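# Separate emitter holder from filter cube, stand both upright

## Task

Remove the emitter holder from the filter cube, then set it standing upright next to the cube's remaining half, with both pieces resting flat on the table top (the reference picture is called manual).

## Robot and tools

Robot: two arms, left_arm and right_arm, each with six joints and a two-finger gripper. In the scene frame the origin sits at table height halfway between the nominal bases; +z points up, +x points out over the table, and left_arm is on the +y side (arm names do not match image sides). Calibrated bases: left_arm at (-0.025, +0.355, +0.025) m, quat_wxyz (+1.000, 0, 0, -0.010); right_arm at (+0.005, -0.335, +0.002) m, quat_wxyz (+1.000, 0, 0, -0.022). Gripper poses, hand velocities and wrist-camera poses are reported in each arm's own base frame; the fixed cameras and the table use the scene frame. On a gripper, the fingers point along +z and close along y; end_effector_position is the point between the pads, roughly 1 cm behind the tips. Printed hand positions can be a few centimetres off, more when the arm is stretched.

Rows. Every commanded row holds 14 plain numbers covering both arms even when only one moves: left_arm first, then right_arm. For each arm the seven values are absolute joint target angles in radians, ordered wrist pitch, elbow, wrist yaw, wrist roll, shoulder, waist, followed by the gripper opening. Elbow and wrist pitch use flipped signs everywhere (commands, results, refusals). Stated ranges, arm sign convention: waist -2.618 to 3.054, shoulder 0.000 to 3.142, elbow 0.000 to 3.142 (so -3.142 to 0.000 in your numbers), wrist pitch -1.571 to 1.571, wrist yaw -1.571 to 1.571, wrist roll -2.094 to 2.094. A target beyond a range end by more than 0.059 rad, and beyond the joint's current angle, is refused; real ends may differ by up to 0.059, and a "joint sent to its limit" line can appear. Opening is a level from -1 (shut) to +1 (fully open, pad gap 0.094 m); between those ends the fingers go to where grip_measured shows that value. To leave a gripper unchanged, repeat its current command; 0 is a real command, not a skip.

Tools.
- execute_actions: actions is a list of actions; each action is up to 15 rows, one per 1/30 s step, and a short action repeats its final row. cameras lists camera names, ["all"] or []; omitted means all only when actions is empty. An empty actions list returns a full state with images.
- move: target is one 14-number row or a list of up to 15 rows, all absolute joint angles; every joint travels together so hands follow curves, with no obstacle avoidance. speed (0.01 to 12.57 rad/s, default 0.5) caps the joint with the longest travel; can be one value per target. blend (rad) rounds corners between listed targets; 0 stops at each. opening_speed (0.2 or higher, per second on the -1..+1 scale) ramps finger commands; use it when closing on fragile parts. grip_force (10 to 50 N per pad, one value or one per arm) persists; lower values close slowly. blocking=false returns early while motion continues; a new move then replaces it. The result adds a "move:" line: done, off_target (resting more than 0.035 rad away), moving, held, or fault, plus limits=held when steps were withheld. done does not prove contact or its absence.
- wait: seconds 0 to 10; arms keep their last command, a running move continues.
- stop: brakes the current move; faster motion needs more distance.
- zoom_image: camera (cam_head_left, cam_head_right, cam_high, cam_low, cam_left_wrist, cam_right_wrist) and region [x0, y0, x1, y1] in pixels from the top-left, no more than 504 wide or high, on that camera's latest image.
- show_instructions: shows the reference image (manual); no arguments.
- finished_scene: scene is the current scene number; ends it irreversibly, and the result usually reports success.

Results. Joint positions and Joint velocities give, per arm, the six joints in the order above (rad, rad/s) then finger gap (m, m/s). Joint targets shows what joints are currently driven toward; resend those to hold still. Tool commands shows present gripper commands. grip_measured is the opening on the command scale (reads up to 2.5 mm wide when empty, about 3 mm narrow on a firmly squeezed hard part). grip_effort_nm is motor effort at the shaft, negative closing; not a pad force, and it keeps a residual at rest. Joint torques follow joint order, positive toward larger numbers; values 2, 5, 6 wrap at ±28 N m. "joint command not followed" means the clearance check altered targets; it does not separate the two grippers. Per step, waist, shoulder and elbow targets stay within 0.339 rad of measured angles, wrist joints within 2.2; targets putting the hand over 200 mm away are scaled back.

Avoid: dropping parts or releasing them while moving, anything leaving the table, fast or hard impacts, firm presses, arm-on-arm contact or one gripper closing on the other's fingers, and strain on wrist camera cables. Heat builds when holding loads, reaching far, or pushing at unreachable poses: MOTOR HOT at 75 °C, an arm fold fault at 90 °C, and loss of holding at 100 °C. A loose object may occasionally get nudged by the environment. A camera stand stands behind the arms.

Each tool is called after "Emit:" as name(argument=value, ...), one argument or row to a line, values as JSON.

Reference images:

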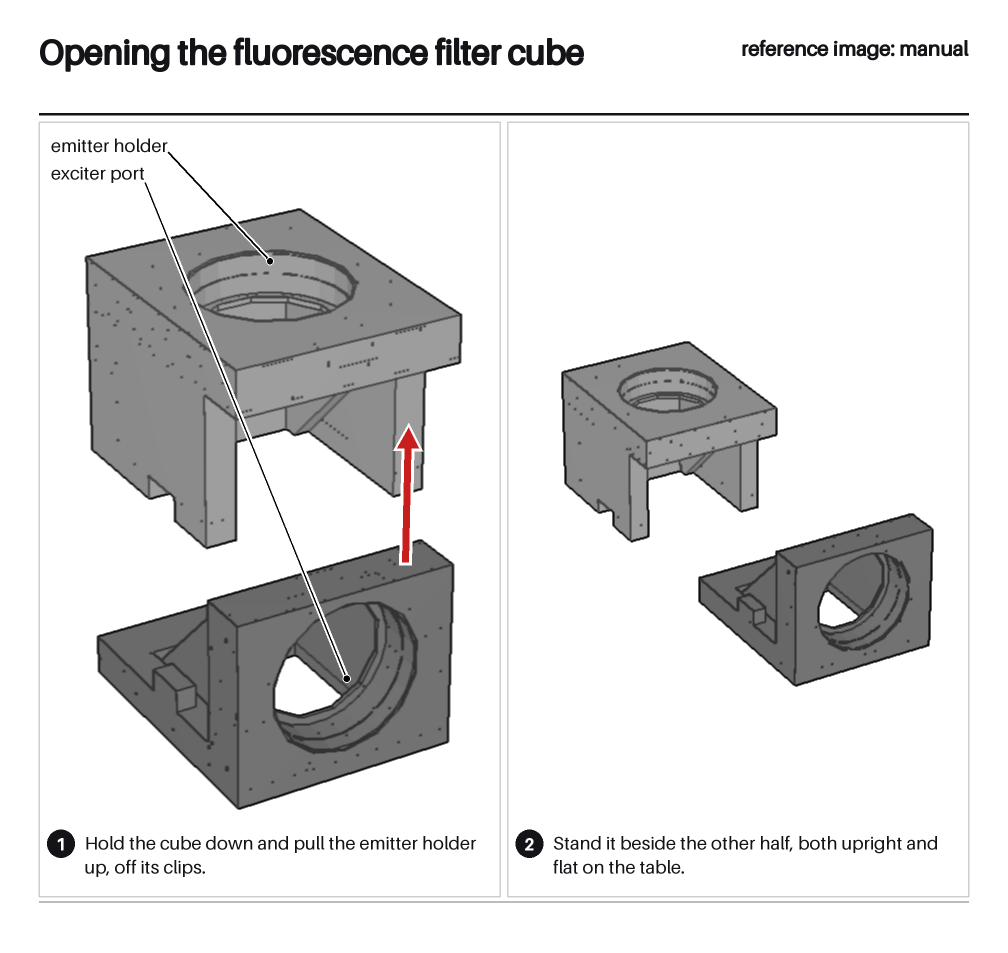

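## Session

Emit:
execute_actions(
  actions=[],
)

Scene clock: 0.00 s.
left_arm: end_effector_position=(+0.3882, -0.0015, +0.3983) grip_measured=+1.000 grip_effort_nm=n/a end_effector_quat_wxyz=(+0.696, +0.000, +0.718, -0.010) | right_arm: end_effector_position=(+0.4113, -0.0020, +0.1383) grip_measured=+1.000 grip_effort_nm=n/a end_effector_quat_wxyz=(+0.613, +0.024, +0.787, -0.064)
Joint names: [wrist pitch, elbow, wrist yaw, wrist roll, shoulder, waist]
Joint positions: left_arm=[0.017 -1.05 0.016 -0.013 1.064 0.001 0.094] | right_arm=[-0.799 -0.433 0.215 -0.019 1.481 0.086 0.094]
Joint velocities: within noise
Joint torques (N m): no reading
Heat: left arm: 22 °C; right arm: 23 °C.
Joint targets: left_arm=[0.019 -1.059 0.016 -0.014 1.056 0.001] | right_arm=[-0.800 -0.441 0.217 -0.020 1.473 0.086]
Tool commands: left_gripper/opening=+1.0 right_gripper/opening=+1.0

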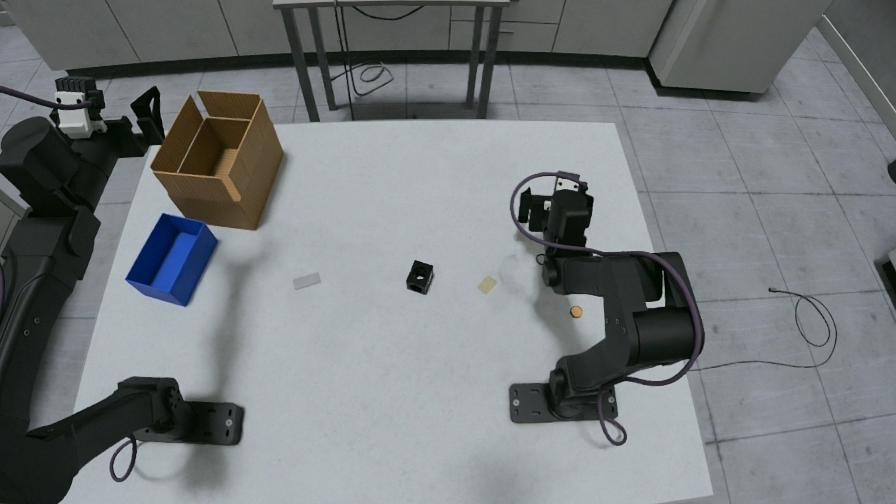

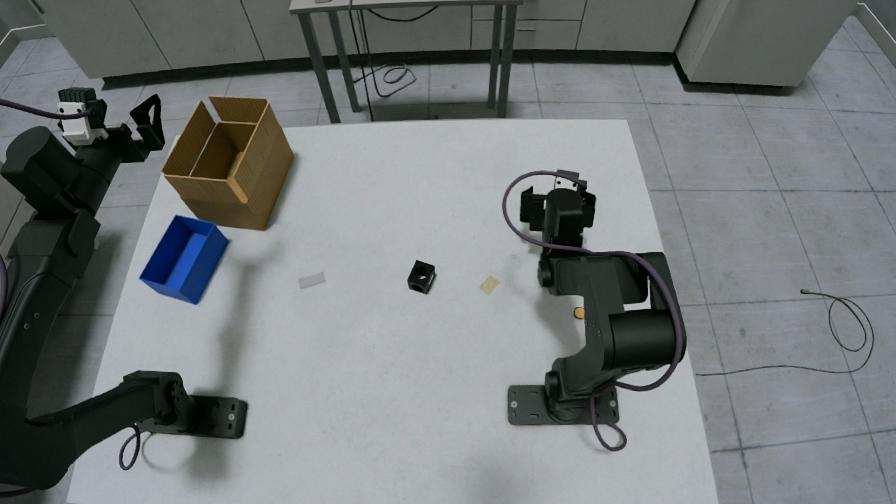

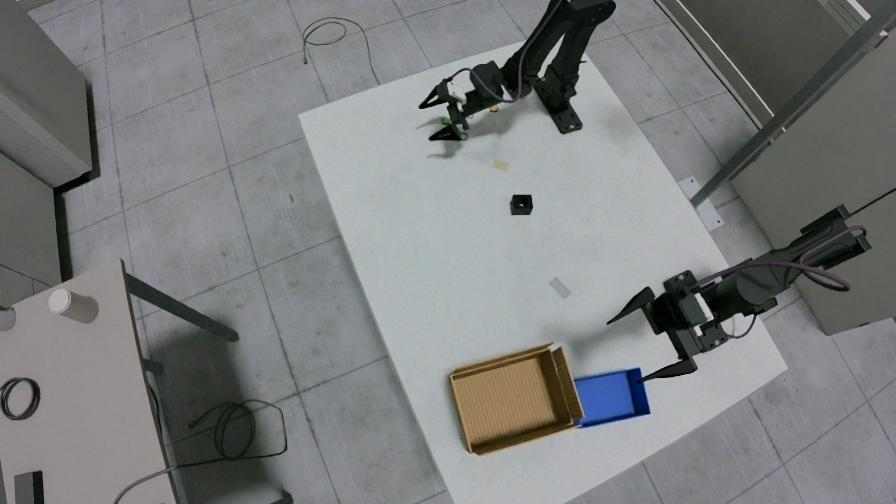

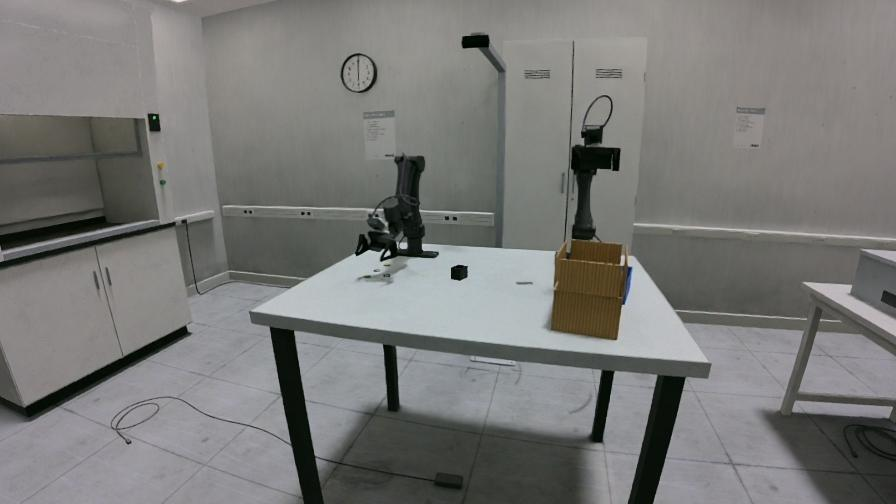

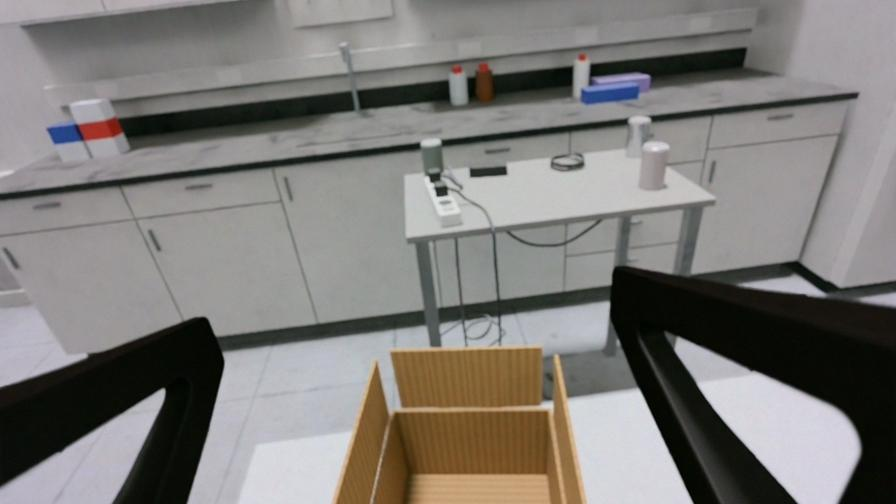

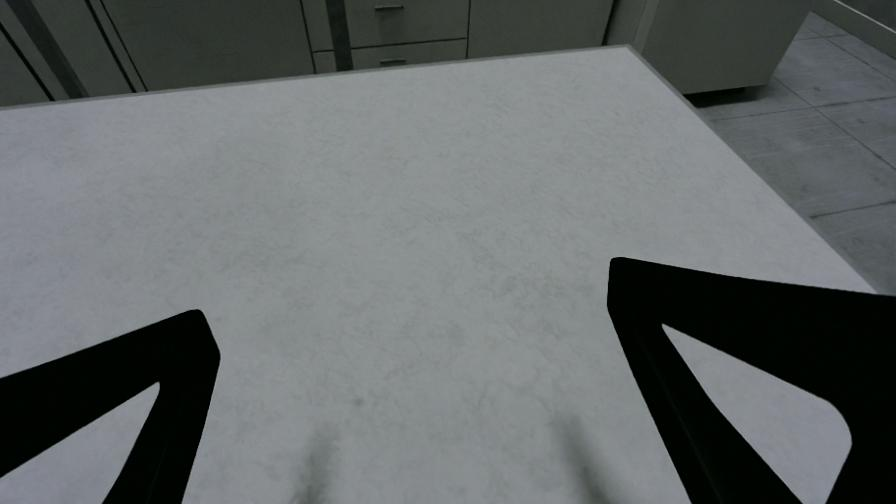

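Emit:
zoom_image(
  camera="cam_head_left",
  region=[390, 245, 450, 305],
)

Emit:
zoom_image(
  camera="cam_low",
  region=[430, 250, 490, 290],
)

Emit:
zoom_image(
  camera="cam_high",
  region=[492, 180, 552, 230],
)

Emit:
zoom_image(
  camera="cam_head_right",
  region=[390, 245, 450, 305],
)

Scaled by 8.400 from the camera's 896x504 image, which has a finer 1280x720 frame.

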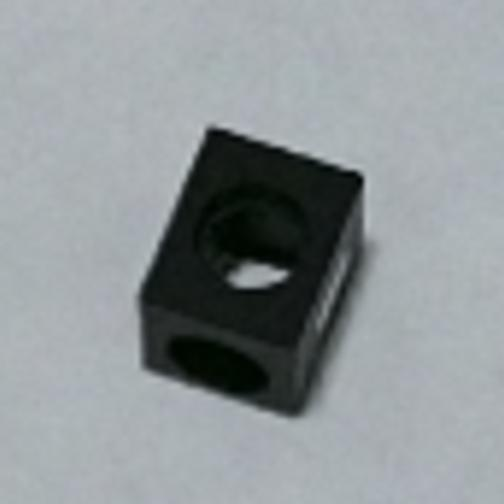

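Scaled by 8.400 from the camera's 896x504 image, which has a finer 1280x720 frame.

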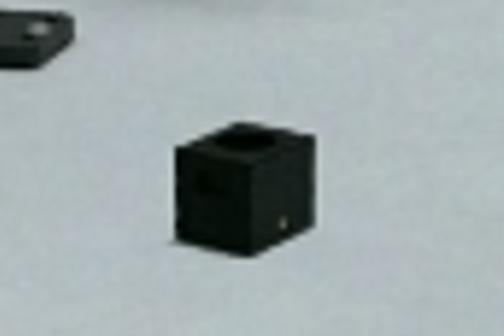

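Scaled by 8.400 from the camera's 896x504 image, which has a finer 1280x720 frame.

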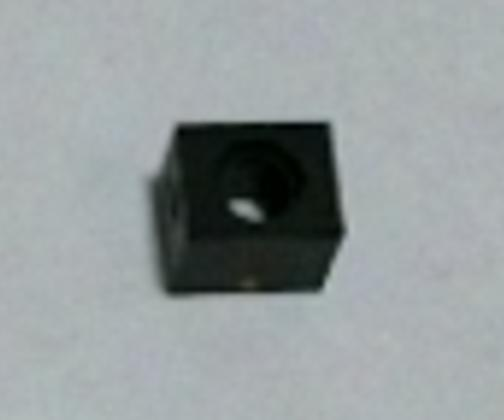

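Scaled by 8.400 from the camera's 896x504 image, which has a finer 1280x720 frame.

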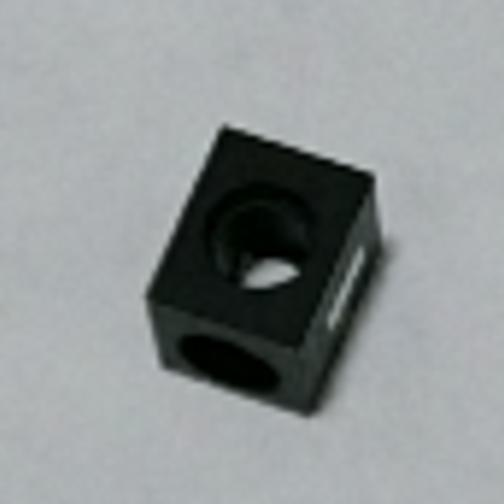

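Emit:
move(
  target=[0.019, -1.059, 0.016, -0.014, 1.056, 0.001, 1, 1.434, -1.675, 0, 1.15, 1.812, 0.914, 1],
  speed=1.2,
  cameras=["all"],
)

Scene clock: 17.30 s.
left_arm: end_effector_position=(+0.3882, -0.0015, +0.3983) grip_measured=+1.000 grip_effort_nm=0.06 end_effector_quat_wxyz=(+0.696, +0.000, +0.718, -0.010) | right_arm: end_effector_position=(+0.2053, +0.2668, +0.1499) grip_measured=+1.000 grip_effort_nm=0.01 end_effector_quat_wxyz=(+0.007, +0.113, +0.993, +0.013)
Joint names: [wrist pitch, elbow, wrist yaw, wrist roll, shoulder, waist]
Joint positions: left_arm=[0.017 -1.05 0.016 -0.013 1.064 0.001 0.094] | right_arm=[1.399 -1.651 -0.002 1.138 1.794 0.911 0.094]
Joint torques (N m): left_arm=[-2.01 -6.58 -0.02 -0.03 -2.84 0.06] | right_arm=[0.04 -8.35 0.03 0.08 -6.78 0.16]
Heat: left arm: 26 °C; right arm: 24 °C.
Joint targets: left_arm=[0.019 -1.059 0.016 -0.014 1.056 0.001] | right_arm=[1.434 -1.675 0.000 1.150 1.812 0.914]
move: done

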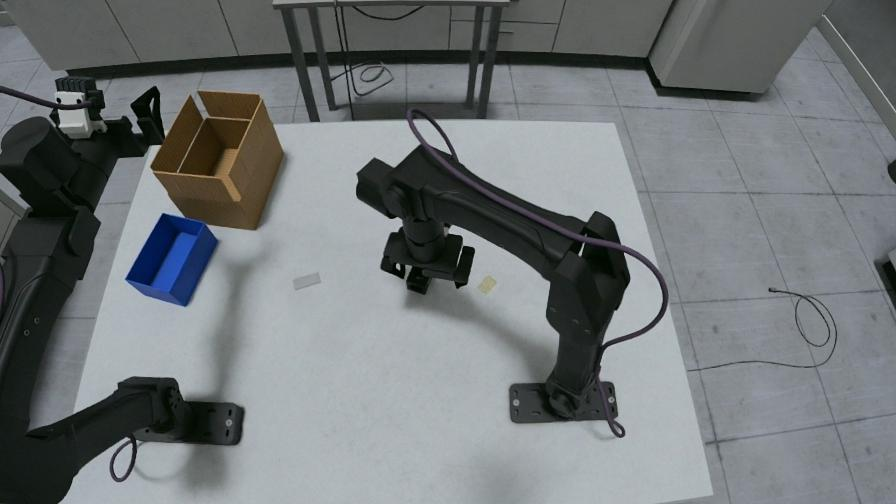

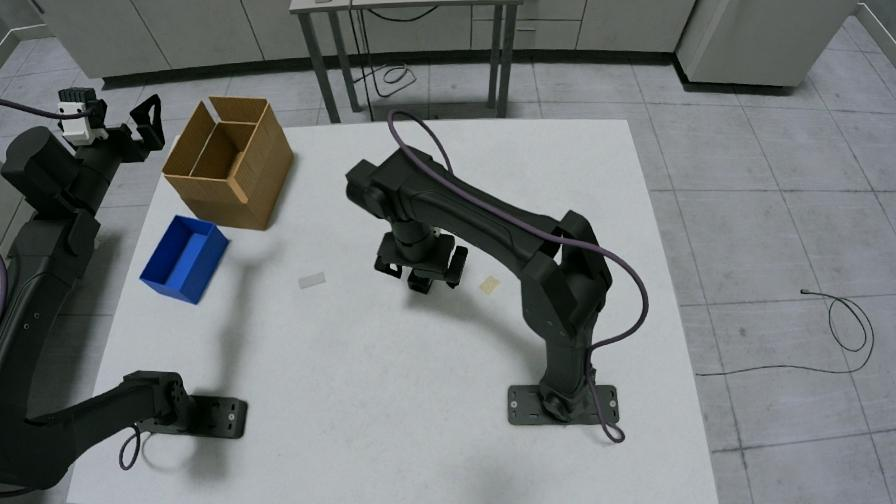

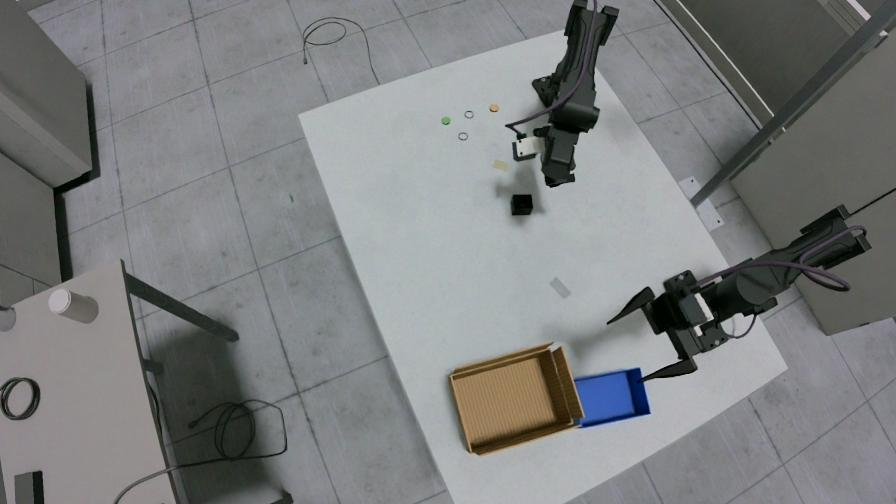

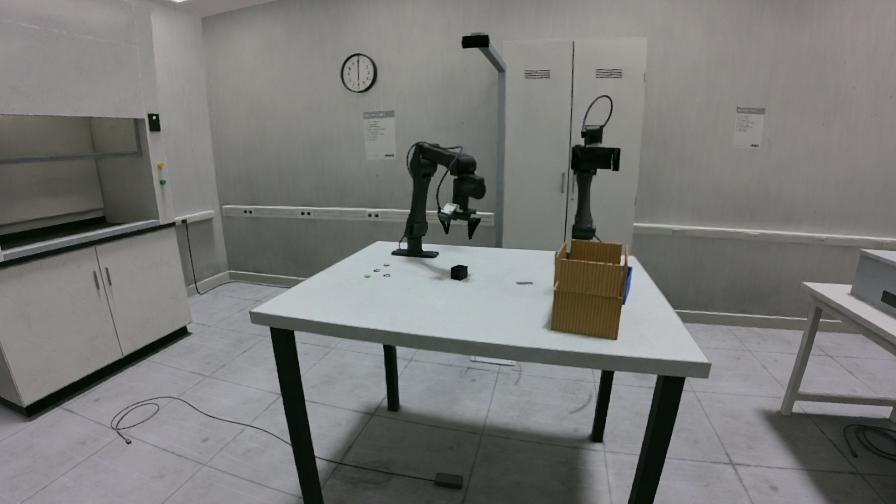

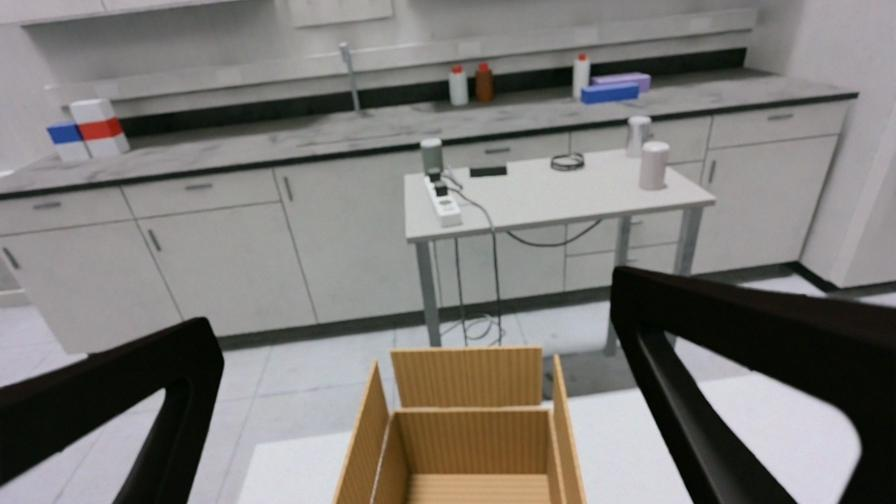

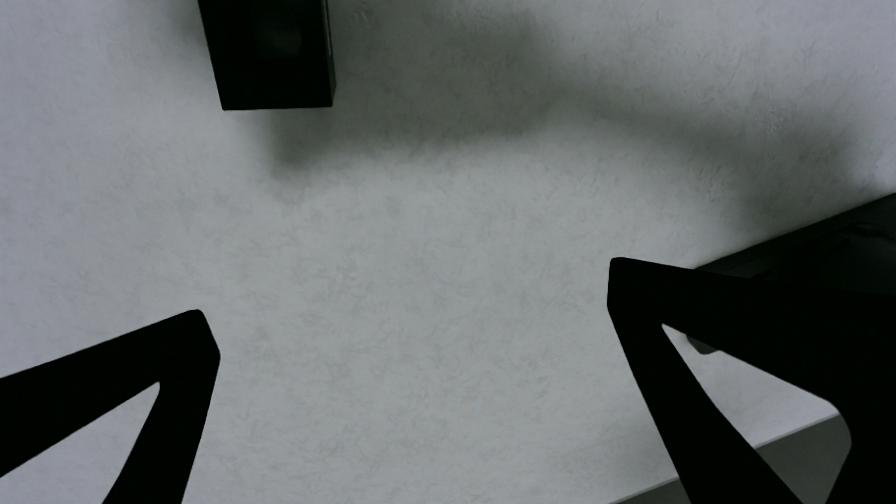

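Emit:
zoom_image(
  camera="cam_head_left",
  region=[350, 220, 500, 305],
)

Emit:
zoom_image(
  camera="cam_high",
  region=[470, 120, 620, 225],
)

Emit:
zoom_image(
  camera="cam_low",
  region=[410, 180, 520, 290],
)

Scaled by 3.360 from the camera's 896x504 image, which has a finer 1280x720 frame.

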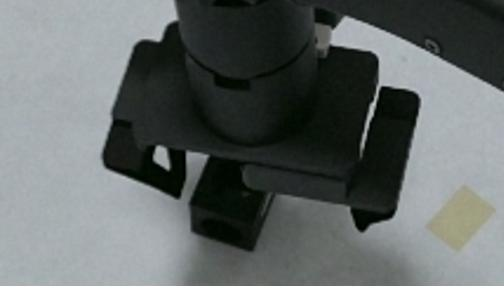

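Scaled by 3.360 from the camera's 896x504 image, which has a finer 1280x720 frame.

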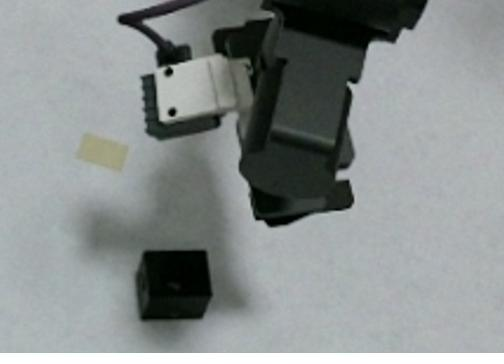

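Scaled by 4.582 from the camera's 896x504 image, which has a finer 1280x720 frame.

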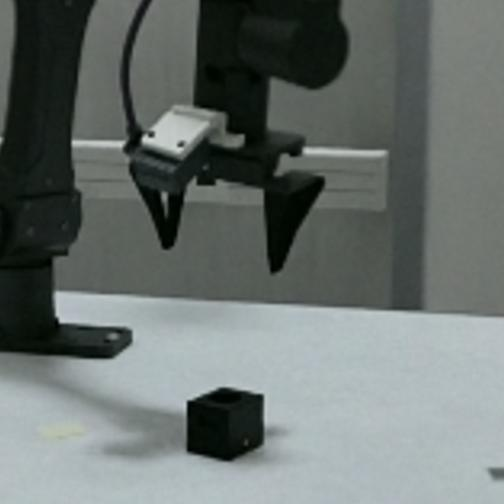

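Emit:
move(
  target=[0.019, -1.059, 0.016, -0.014, 1.056, 0.001, 1, 1.56, -2.053, 0, 1.235, 2.086, 0.896, 1],
  speed=1.0,
  cameras=["cam_right_wrist", "cam_head_left"],
)

Scene clock: 22.63 s.
left_arm: end_effector_position=(+0.3882, -0.0015, +0.3983) grip_measured=+1.000 grip_effort_nm=0.05 end_effector_quat_wxyz=(+0.696, +0.000, +0.718, -0.010) | right_arm: end_effector_position=(+0.2456, +0.3145, +0.1497) grip_measured=+1.000 grip_effort_nm=0.01 end_effector_quat_wxyz=(+0.004, +0.159, +0.987, +0.010)
Joint names: [wrist pitch, elbow, wrist yaw, wrist roll, shoulder, waist]
Joint positions: left_arm=[0.017 -1.05 0.016 -0.013 1.064 0.001 0.094] | right_arm=[1.507 -2.029 -0.002 1.223 2.07 0.904 0.094]
Joint torques (N m): left_arm=[-2 -6.61 -0.02 -0.03 -2.84 0.09] | right_arm=[0.18 -8.23 0.01 0.07 -9.16 -0.77]
Heat: left arm: 27 °C; right arm: 23 °C.
Joint targets: left_arm=[0.019 -1.059 0.016 -0.014 1.056 0.001] | right_arm=[1.560 -2.053 0.000 1.235 2.086 0.896]
move: off_target (right_arm); right_arm: the wrist pitch is farthest, 0.053 rad from its target
Images, in order (width x height): cam_head_left 896x504, cam_right_wrist 896x504.

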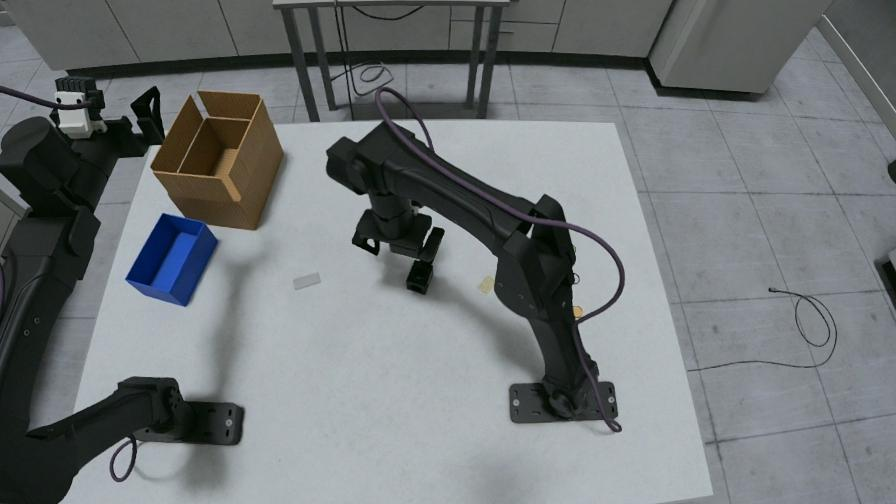

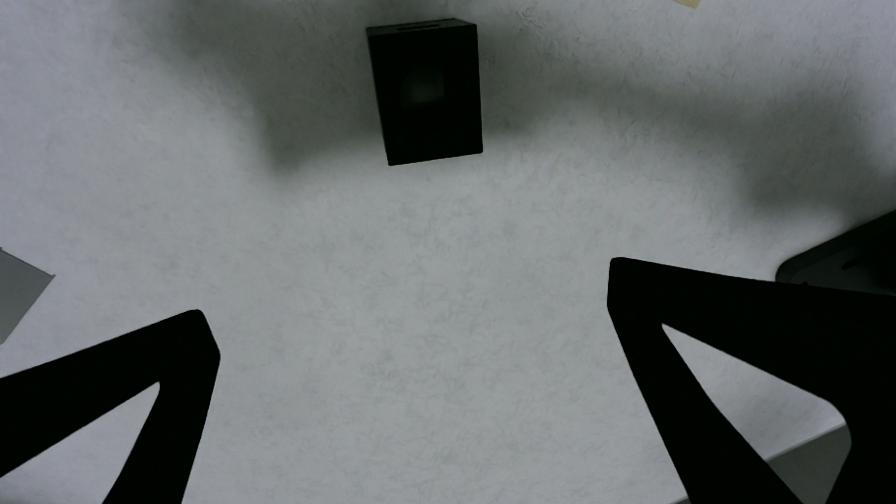

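Emit:
move(
  target=[0.019, -1.059, 0.016, -0.014, 1.056, 0.001, 1, 1.278, -1.754, 0, 1.183, 2.085, 0.848, 1],
  speed=0.5,
  cameras=["cam_right_wrist", "cam_head_left", "cam_low"],
)

Scene clock: 26.80 s.
left_arm: end_effector_position=(+0.3882, -0.0015, +0.3983) grip_measured=+1.000 grip_effort_nm=0.05 end_effector_quat_wxyz=(+0.696, +0.000, +0.718, -0.010) | right_arm: end_effector_position=(+0.2596, +0.3002, +0.0827) grip_measured=+1.000 grip_effort_nm=0.01 end_effector_quat_wxyz=(-0.002, +0.165, +0.986, -0.001)
Joint names: [wrist pitch, elbow, wrist yaw, wrist roll, shoulder, waist]
Joint positions: left_arm=[0.017 -1.05 0.016 -0.013 1.064 0.001 0.094] | right_arm=[1.267 -1.762 -0.003 1.185 2.07 0.854 0.094]
Joint torques (N m): left_arm=[-2.02 -6.58 -0.02 -0.05 -2.81 0.09] | right_arm=[-0.15 -5.09 0.03 -0.03 -9.33 -0.58]
Heat: left arm: 27 °C; right arm: 23 °C.
Joint targets: left_arm=[0.019 -1.059 0.016 -0.014 1.056 0.001] | right_arm=[1.278 -1.754 0.000 1.183 2.085 0.848]
move: done
Images, in order (width x height): cam_head_left 896x504, cam_low 896x504, cam_right_wrist 896x504.

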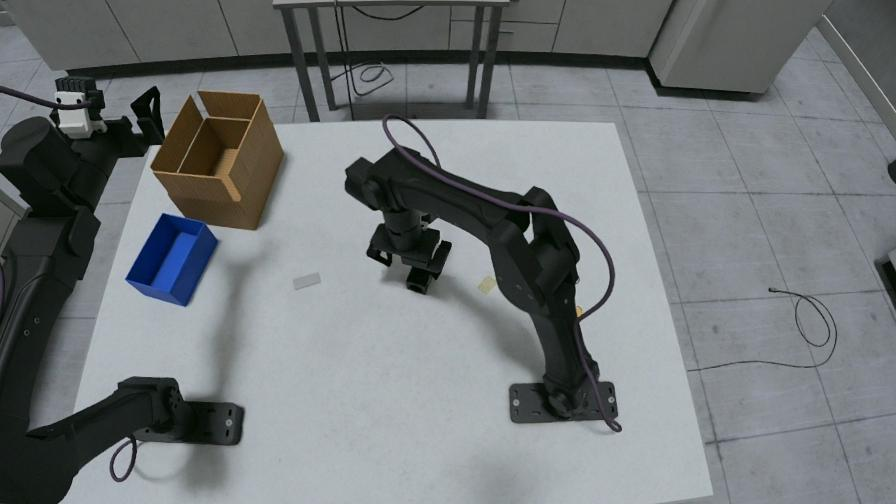

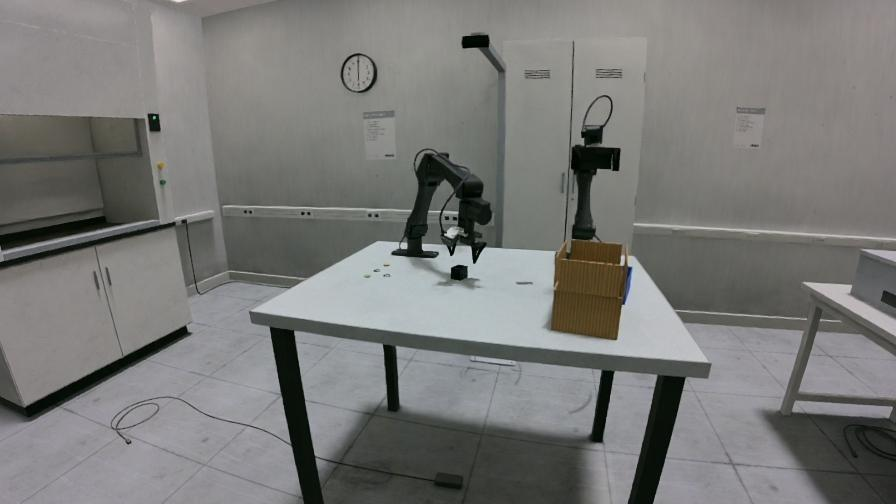

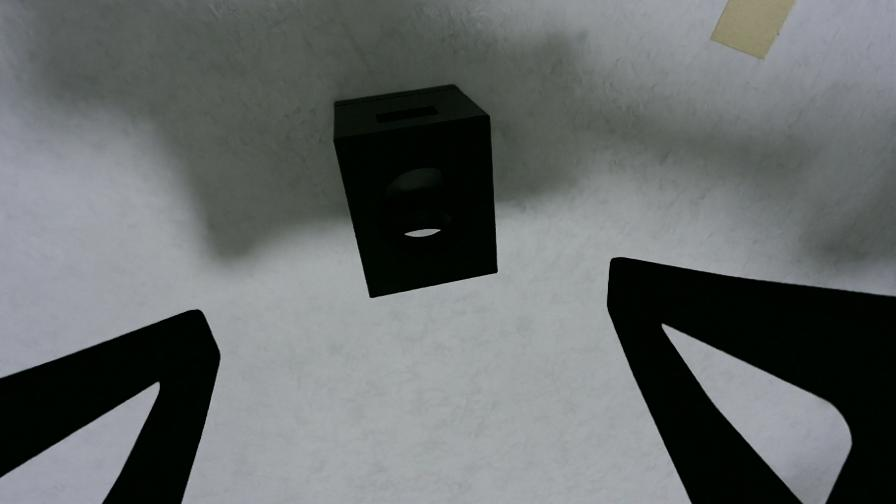

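Emit:
move(
  target=[0.019, -1.059, 0.016, -0.014, 1.056, 0.001, 1, 1.077, -1.592, 0, 1.112, 2.12, 0.827, 1],
  speed=0.4,
  cameras=["cam_right_wrist", "cam_head_left", "cam_low"],
)

Emit:
zoom_image(
  camera="cam_low",
  region=[410, 200, 520, 290],
)

Scene clock: 29.87 s.
left_arm: end_effector_position=(+0.3882, -0.0015, +0.3983) grip_measured=+1.000 grip_effort_nm=0.05 end_effector_quat_wxyz=(+0.696, +0.000, +0.718, -0.010) | right_arm: end_effector_position=(+0.2657, +0.2954, +0.0296) grip_measured=+1.000 grip_effort_nm=0.01 end_effector_quat_wxyz=(-0.001, +0.139, +0.990, +0.001)
Joint names: [wrist pitch, elbow, wrist yaw, wrist roll, shoulder, waist]
Joint positions: left_arm=[0.017 -1.05 0.016 -0.013 1.064 0.001 0.094] | right_arm=[1.067 -1.6 -0.003 1.114 2.104 0.834 0.094]
Joint torques (N m): left_arm=[-2 -6.54 0 -0.03 -2.81 0.05] | right_arm=[-0.18 -4.98 0.03 -0.05 -9.36 -0.65]
Heat: left arm: 27 °C; right arm: 23 °C.
Joint targets: left_arm=[0.019 -1.059 0.016 -0.014 1.056 0.001] | right_arm=[1.077 -1.592 0.000 1.112 2.120 0.827]
move: done
Images, in order (width x height): cam_head_left 896x504, cam_low 896x504, cam_right_wrist 896x504.

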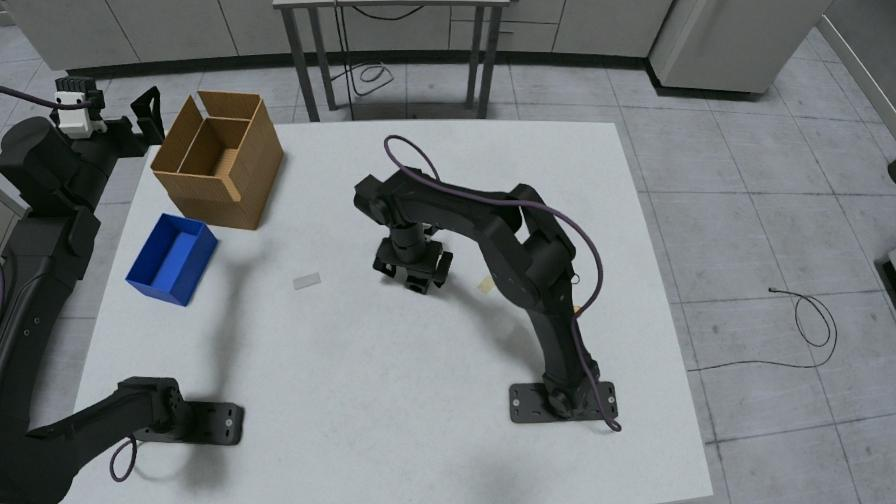

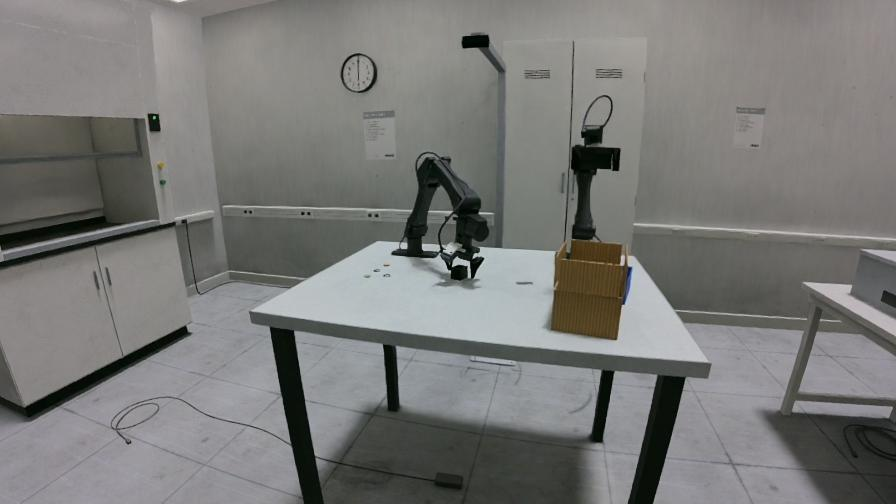

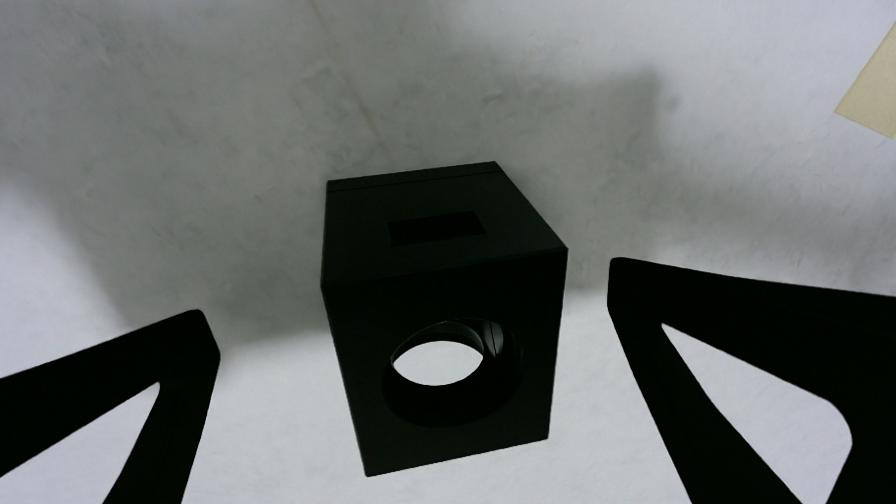

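Scaled by 4.582 from the camera's 896x504 image, which has a finer 1280x720 frame.

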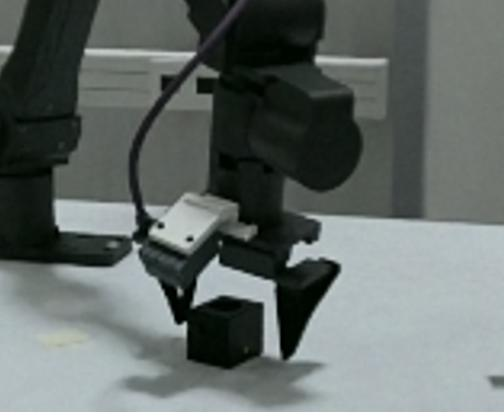

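Emit:
move(
  target=[0.019, -1.059, 0.016, -0.014, 1.056, 0.001, 1, 1.066, -1.562, 0, 1.072, 2.097, 0.819, 1],
  speed=0.4,
  cameras=["cam_right_wrist"],
)

Scene clock: 32.53 s.
left_arm: end_effector_position=(+0.3882, -0.0015, +0.3983) grip_measured=+1.000 grip_effort_nm=0.05 end_effector_quat_wxyz=(+0.696, +0.000, +0.718, -0.010) | right_arm: end_effector_position=(+0.2632, +0.2896, +0.0230) grip_measured=+1.000 grip_effort_nm=0.01 end_effector_quat_wxyz=(-0.006, +0.123, +0.992, -0.006)
Joint names: [wrist pitch, elbow, wrist yaw, wrist roll, shoulder, waist]
Joint positions: left_arm=[0.017 -1.05 0.016 -0.013 1.064 0.001 0.094] | right_arm=[1.056 -1.572 -0.003 1.075 2.104 0.829 0.094]
Joint torques (N m): left_arm=[-2.01 -6.64 -0.02 -0.04 -2.82 0.08] | right_arm=[-0.16 -4.74 0.02 -0.04 -11.08 -0.91]
Heat: left arm: 28 °C; right arm: 23 °C.
Joint targets: left_arm=[0.019 -1.059 0.016 -0.014 1.056 0.001] | right_arm=[1.066 -1.562 0.000 1.072 2.097 0.819]
move: done
Images, in order (width x height): cam_right_wrist 896x504.

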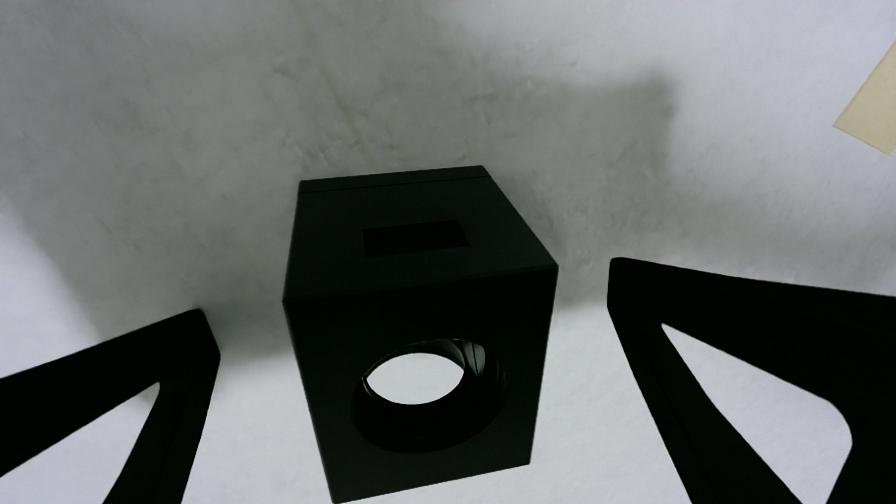

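Emit:
move(
  target=[0.019, -1.059, 0.016, -0.014, 1.056, 0.001, 1, 1.136, -1.64, 0, 1.072, 2.097, 0.819, 1],
  speed=0.4,
)

Scene clock: 49.77 s.
left_arm: end_effector_position=(+0.3882, -0.0015, +0.3983) grip_measured=+1.000 grip_effort_nm=0.05 end_effector_quat_wxyz=(+0.696, +0.000, +0.718, -0.010) | right_arm: end_effector_position=(+0.2655, +0.2921, +0.0343) grip_measured=+1.000 grip_effort_nm=0.01 end_effector_quat_wxyz=(-0.006, +0.122, +0.992, -0.006)
Joint names: [wrist pitch, elbow, wrist yaw, wrist roll, shoulder, waist]
Joint positions: left_arm=[0.017 -1.05 0.016 -0.013 1.064 0.001 0.094] | right_arm=[1.102 -1.619 -0.003 1.074 2.104 0.829 0.094]
Joint torques (N m): left_arm=[-2 -6.54 -0.02 -0.03 -2.88 0.05] | right_arm=[0.1 -7.8 0.03 -0.03 -11.11 -0.95]
Heat: left arm: 29 °C; right arm: 23 °C.
Joint targets: left_arm=[0.019 -1.059 0.016 -0.014 1.056 0.001] | right_arm=[1.136 -1.640 0.000 1.072 2.097 0.819]
move: done

Emit:
move(
  target=[0.019, -1.059, 0.016, -0.014, 1.056, 0.001, 1, 1.136, -1.64, 0, 1.072, 2.097, 0.819, -0.3],
  grip_force=[50, 40],
  opening_speed=0.8,
  cameras=["cam_right_wrist", "cam_head_left"],
)

Scene clock: 52.80 s.
left_arm: end_effector_position=(+0.3882, -0.0015, +0.3983) grip_measured=+1.000 grip_effort_nm=0.05 end_effector_quat_wxyz=(+0.696, +0.000, +0.718, -0.010) | right_arm: end_effector_position=(+0.2642, +0.2899, +0.0344) grip_measured=-0.115 grip_effort_nm=-0.78 end_effector_quat_wxyz=(-0.009, +0.123, +0.992, -0.009)
Joint names: [wrist pitch, elbow, wrist yaw, wrist roll, shoulder, waist]
Joint positions: left_arm=[0.017 -1.05 0.016 -0.013 1.064 0.001 0.094] | right_arm=[1.112 -1.619 -0.004 1.074 2.104 0.827 0.042]
Joint torques (N m): left_arm=[-2 -6.6 -0.02 -0.03 -2.85 0.01] | right_arm=[0 -7.79 0.03 -0.03 -11.12 -0.81]
Heat: left arm: 29 °C; right arm: 23 °C.
Joint targets: left_arm=[0.019 -1.059 0.016 -0.014 1.056 0.001] | right_arm=[1.136 -1.640 0.000 1.072 2.097 0.819]
grip_force (N): 50, 40
move: done
Images, in order (width x height): cam_head_left 896x504, cam_right_wrist 896x504.

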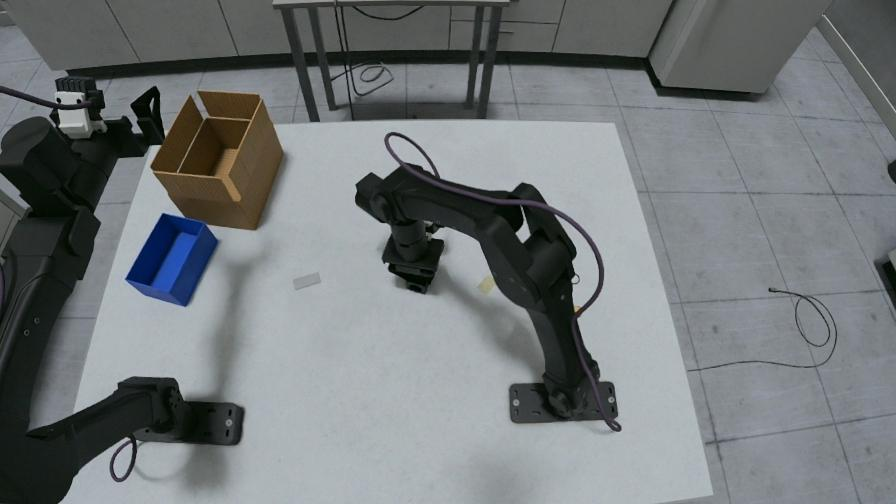

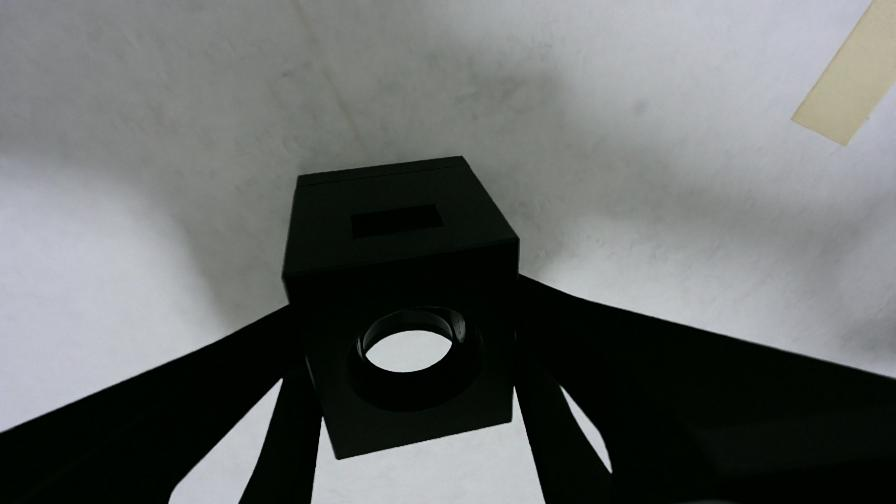

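Emit:
move(
  target=[
    [0.019, -1.059, 0.016, -0.014, 1.056, 0.001, 1, 1.23, -1.69, 0, 1.072, 2.05, 0.819, -0.3],
    [0.019, -1.059, 0.016, -0.014, 1.056, 0.001, 1, 1.23, -1.69, 0, 1.856, 2.05, 0.941, -0.3],
  ],
  speed=[0.2, 0.6],
  blend=[0.03, 0],
  cameras=["cam_right_wrist", "cam_head_left", "cam_low"],
)

Scene clock: 56.97 s.
left_arm: end_effector_position=(+0.3882, -0.0015, +0.3983) grip_measured=+1.000 grip_effort_nm=0.05 end_effector_quat_wxyz=(+0.696, +0.000, +0.718, -0.010) | right_arm: end_effector_position=(+0.2279, +0.3124, +0.0456) grip_measured=-0.118 grip_effort_nm=-0.84 end_effector_quat_wxyz=(-0.008, +0.438, +0.899, -0.028)
Joint names: [wrist pitch, elbow, wrist yaw, wrist roll, shoulder, waist]
Joint positions: left_arm=[0.017 -1.05 0.016 -0.013 1.064 0.001 0.094] | right_arm=[1.188 -1.663 -0.005 1.842 2.104 0.936 0.041]
Joint torques (N m): left_arm=[-2 -6.61 -0.03 -0.04 -2.82 0.02] | right_arm=[0.23 -8.4 0.06 0.11 -15.19 0.36]
Heat: left arm: 29 °C; right arm: 24 °C.
Joint targets: left_arm=[0.019 -1.059 0.016 -0.014 1.056 0.001] | right_arm=[1.230 -1.690 0.000 1.856 2.050 0.941]
grip_force (N): 50, 40
move: off_target (right_arm); right_arm: the shoulder is farthest, 0.054 rad from its target
Images, in order (width x height): cam_head_left 896x504, cam_low 896x504, cam_right_wrist 896x504.

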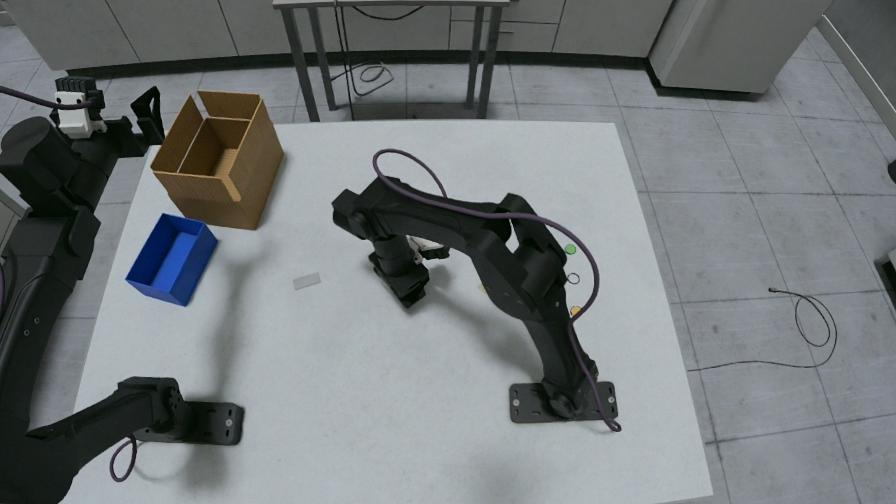

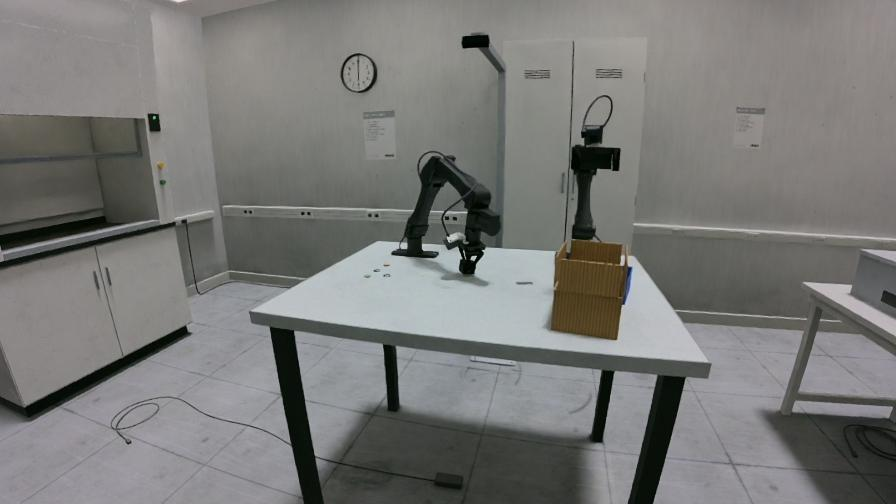

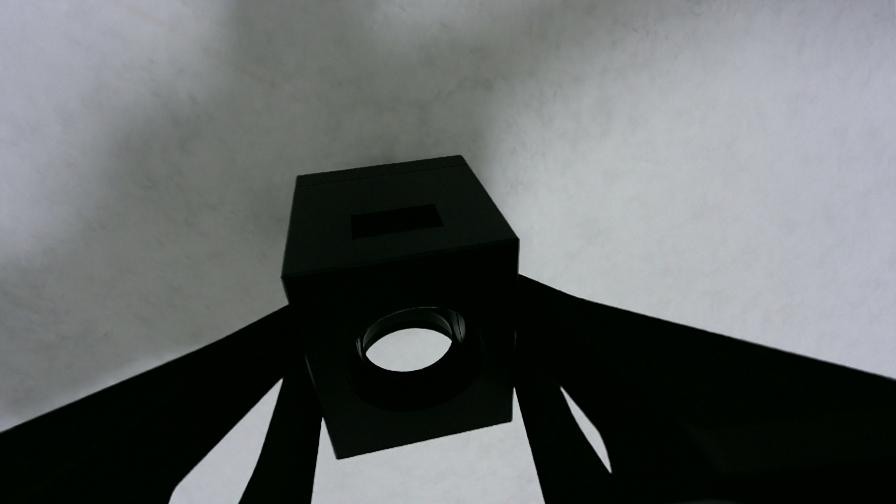

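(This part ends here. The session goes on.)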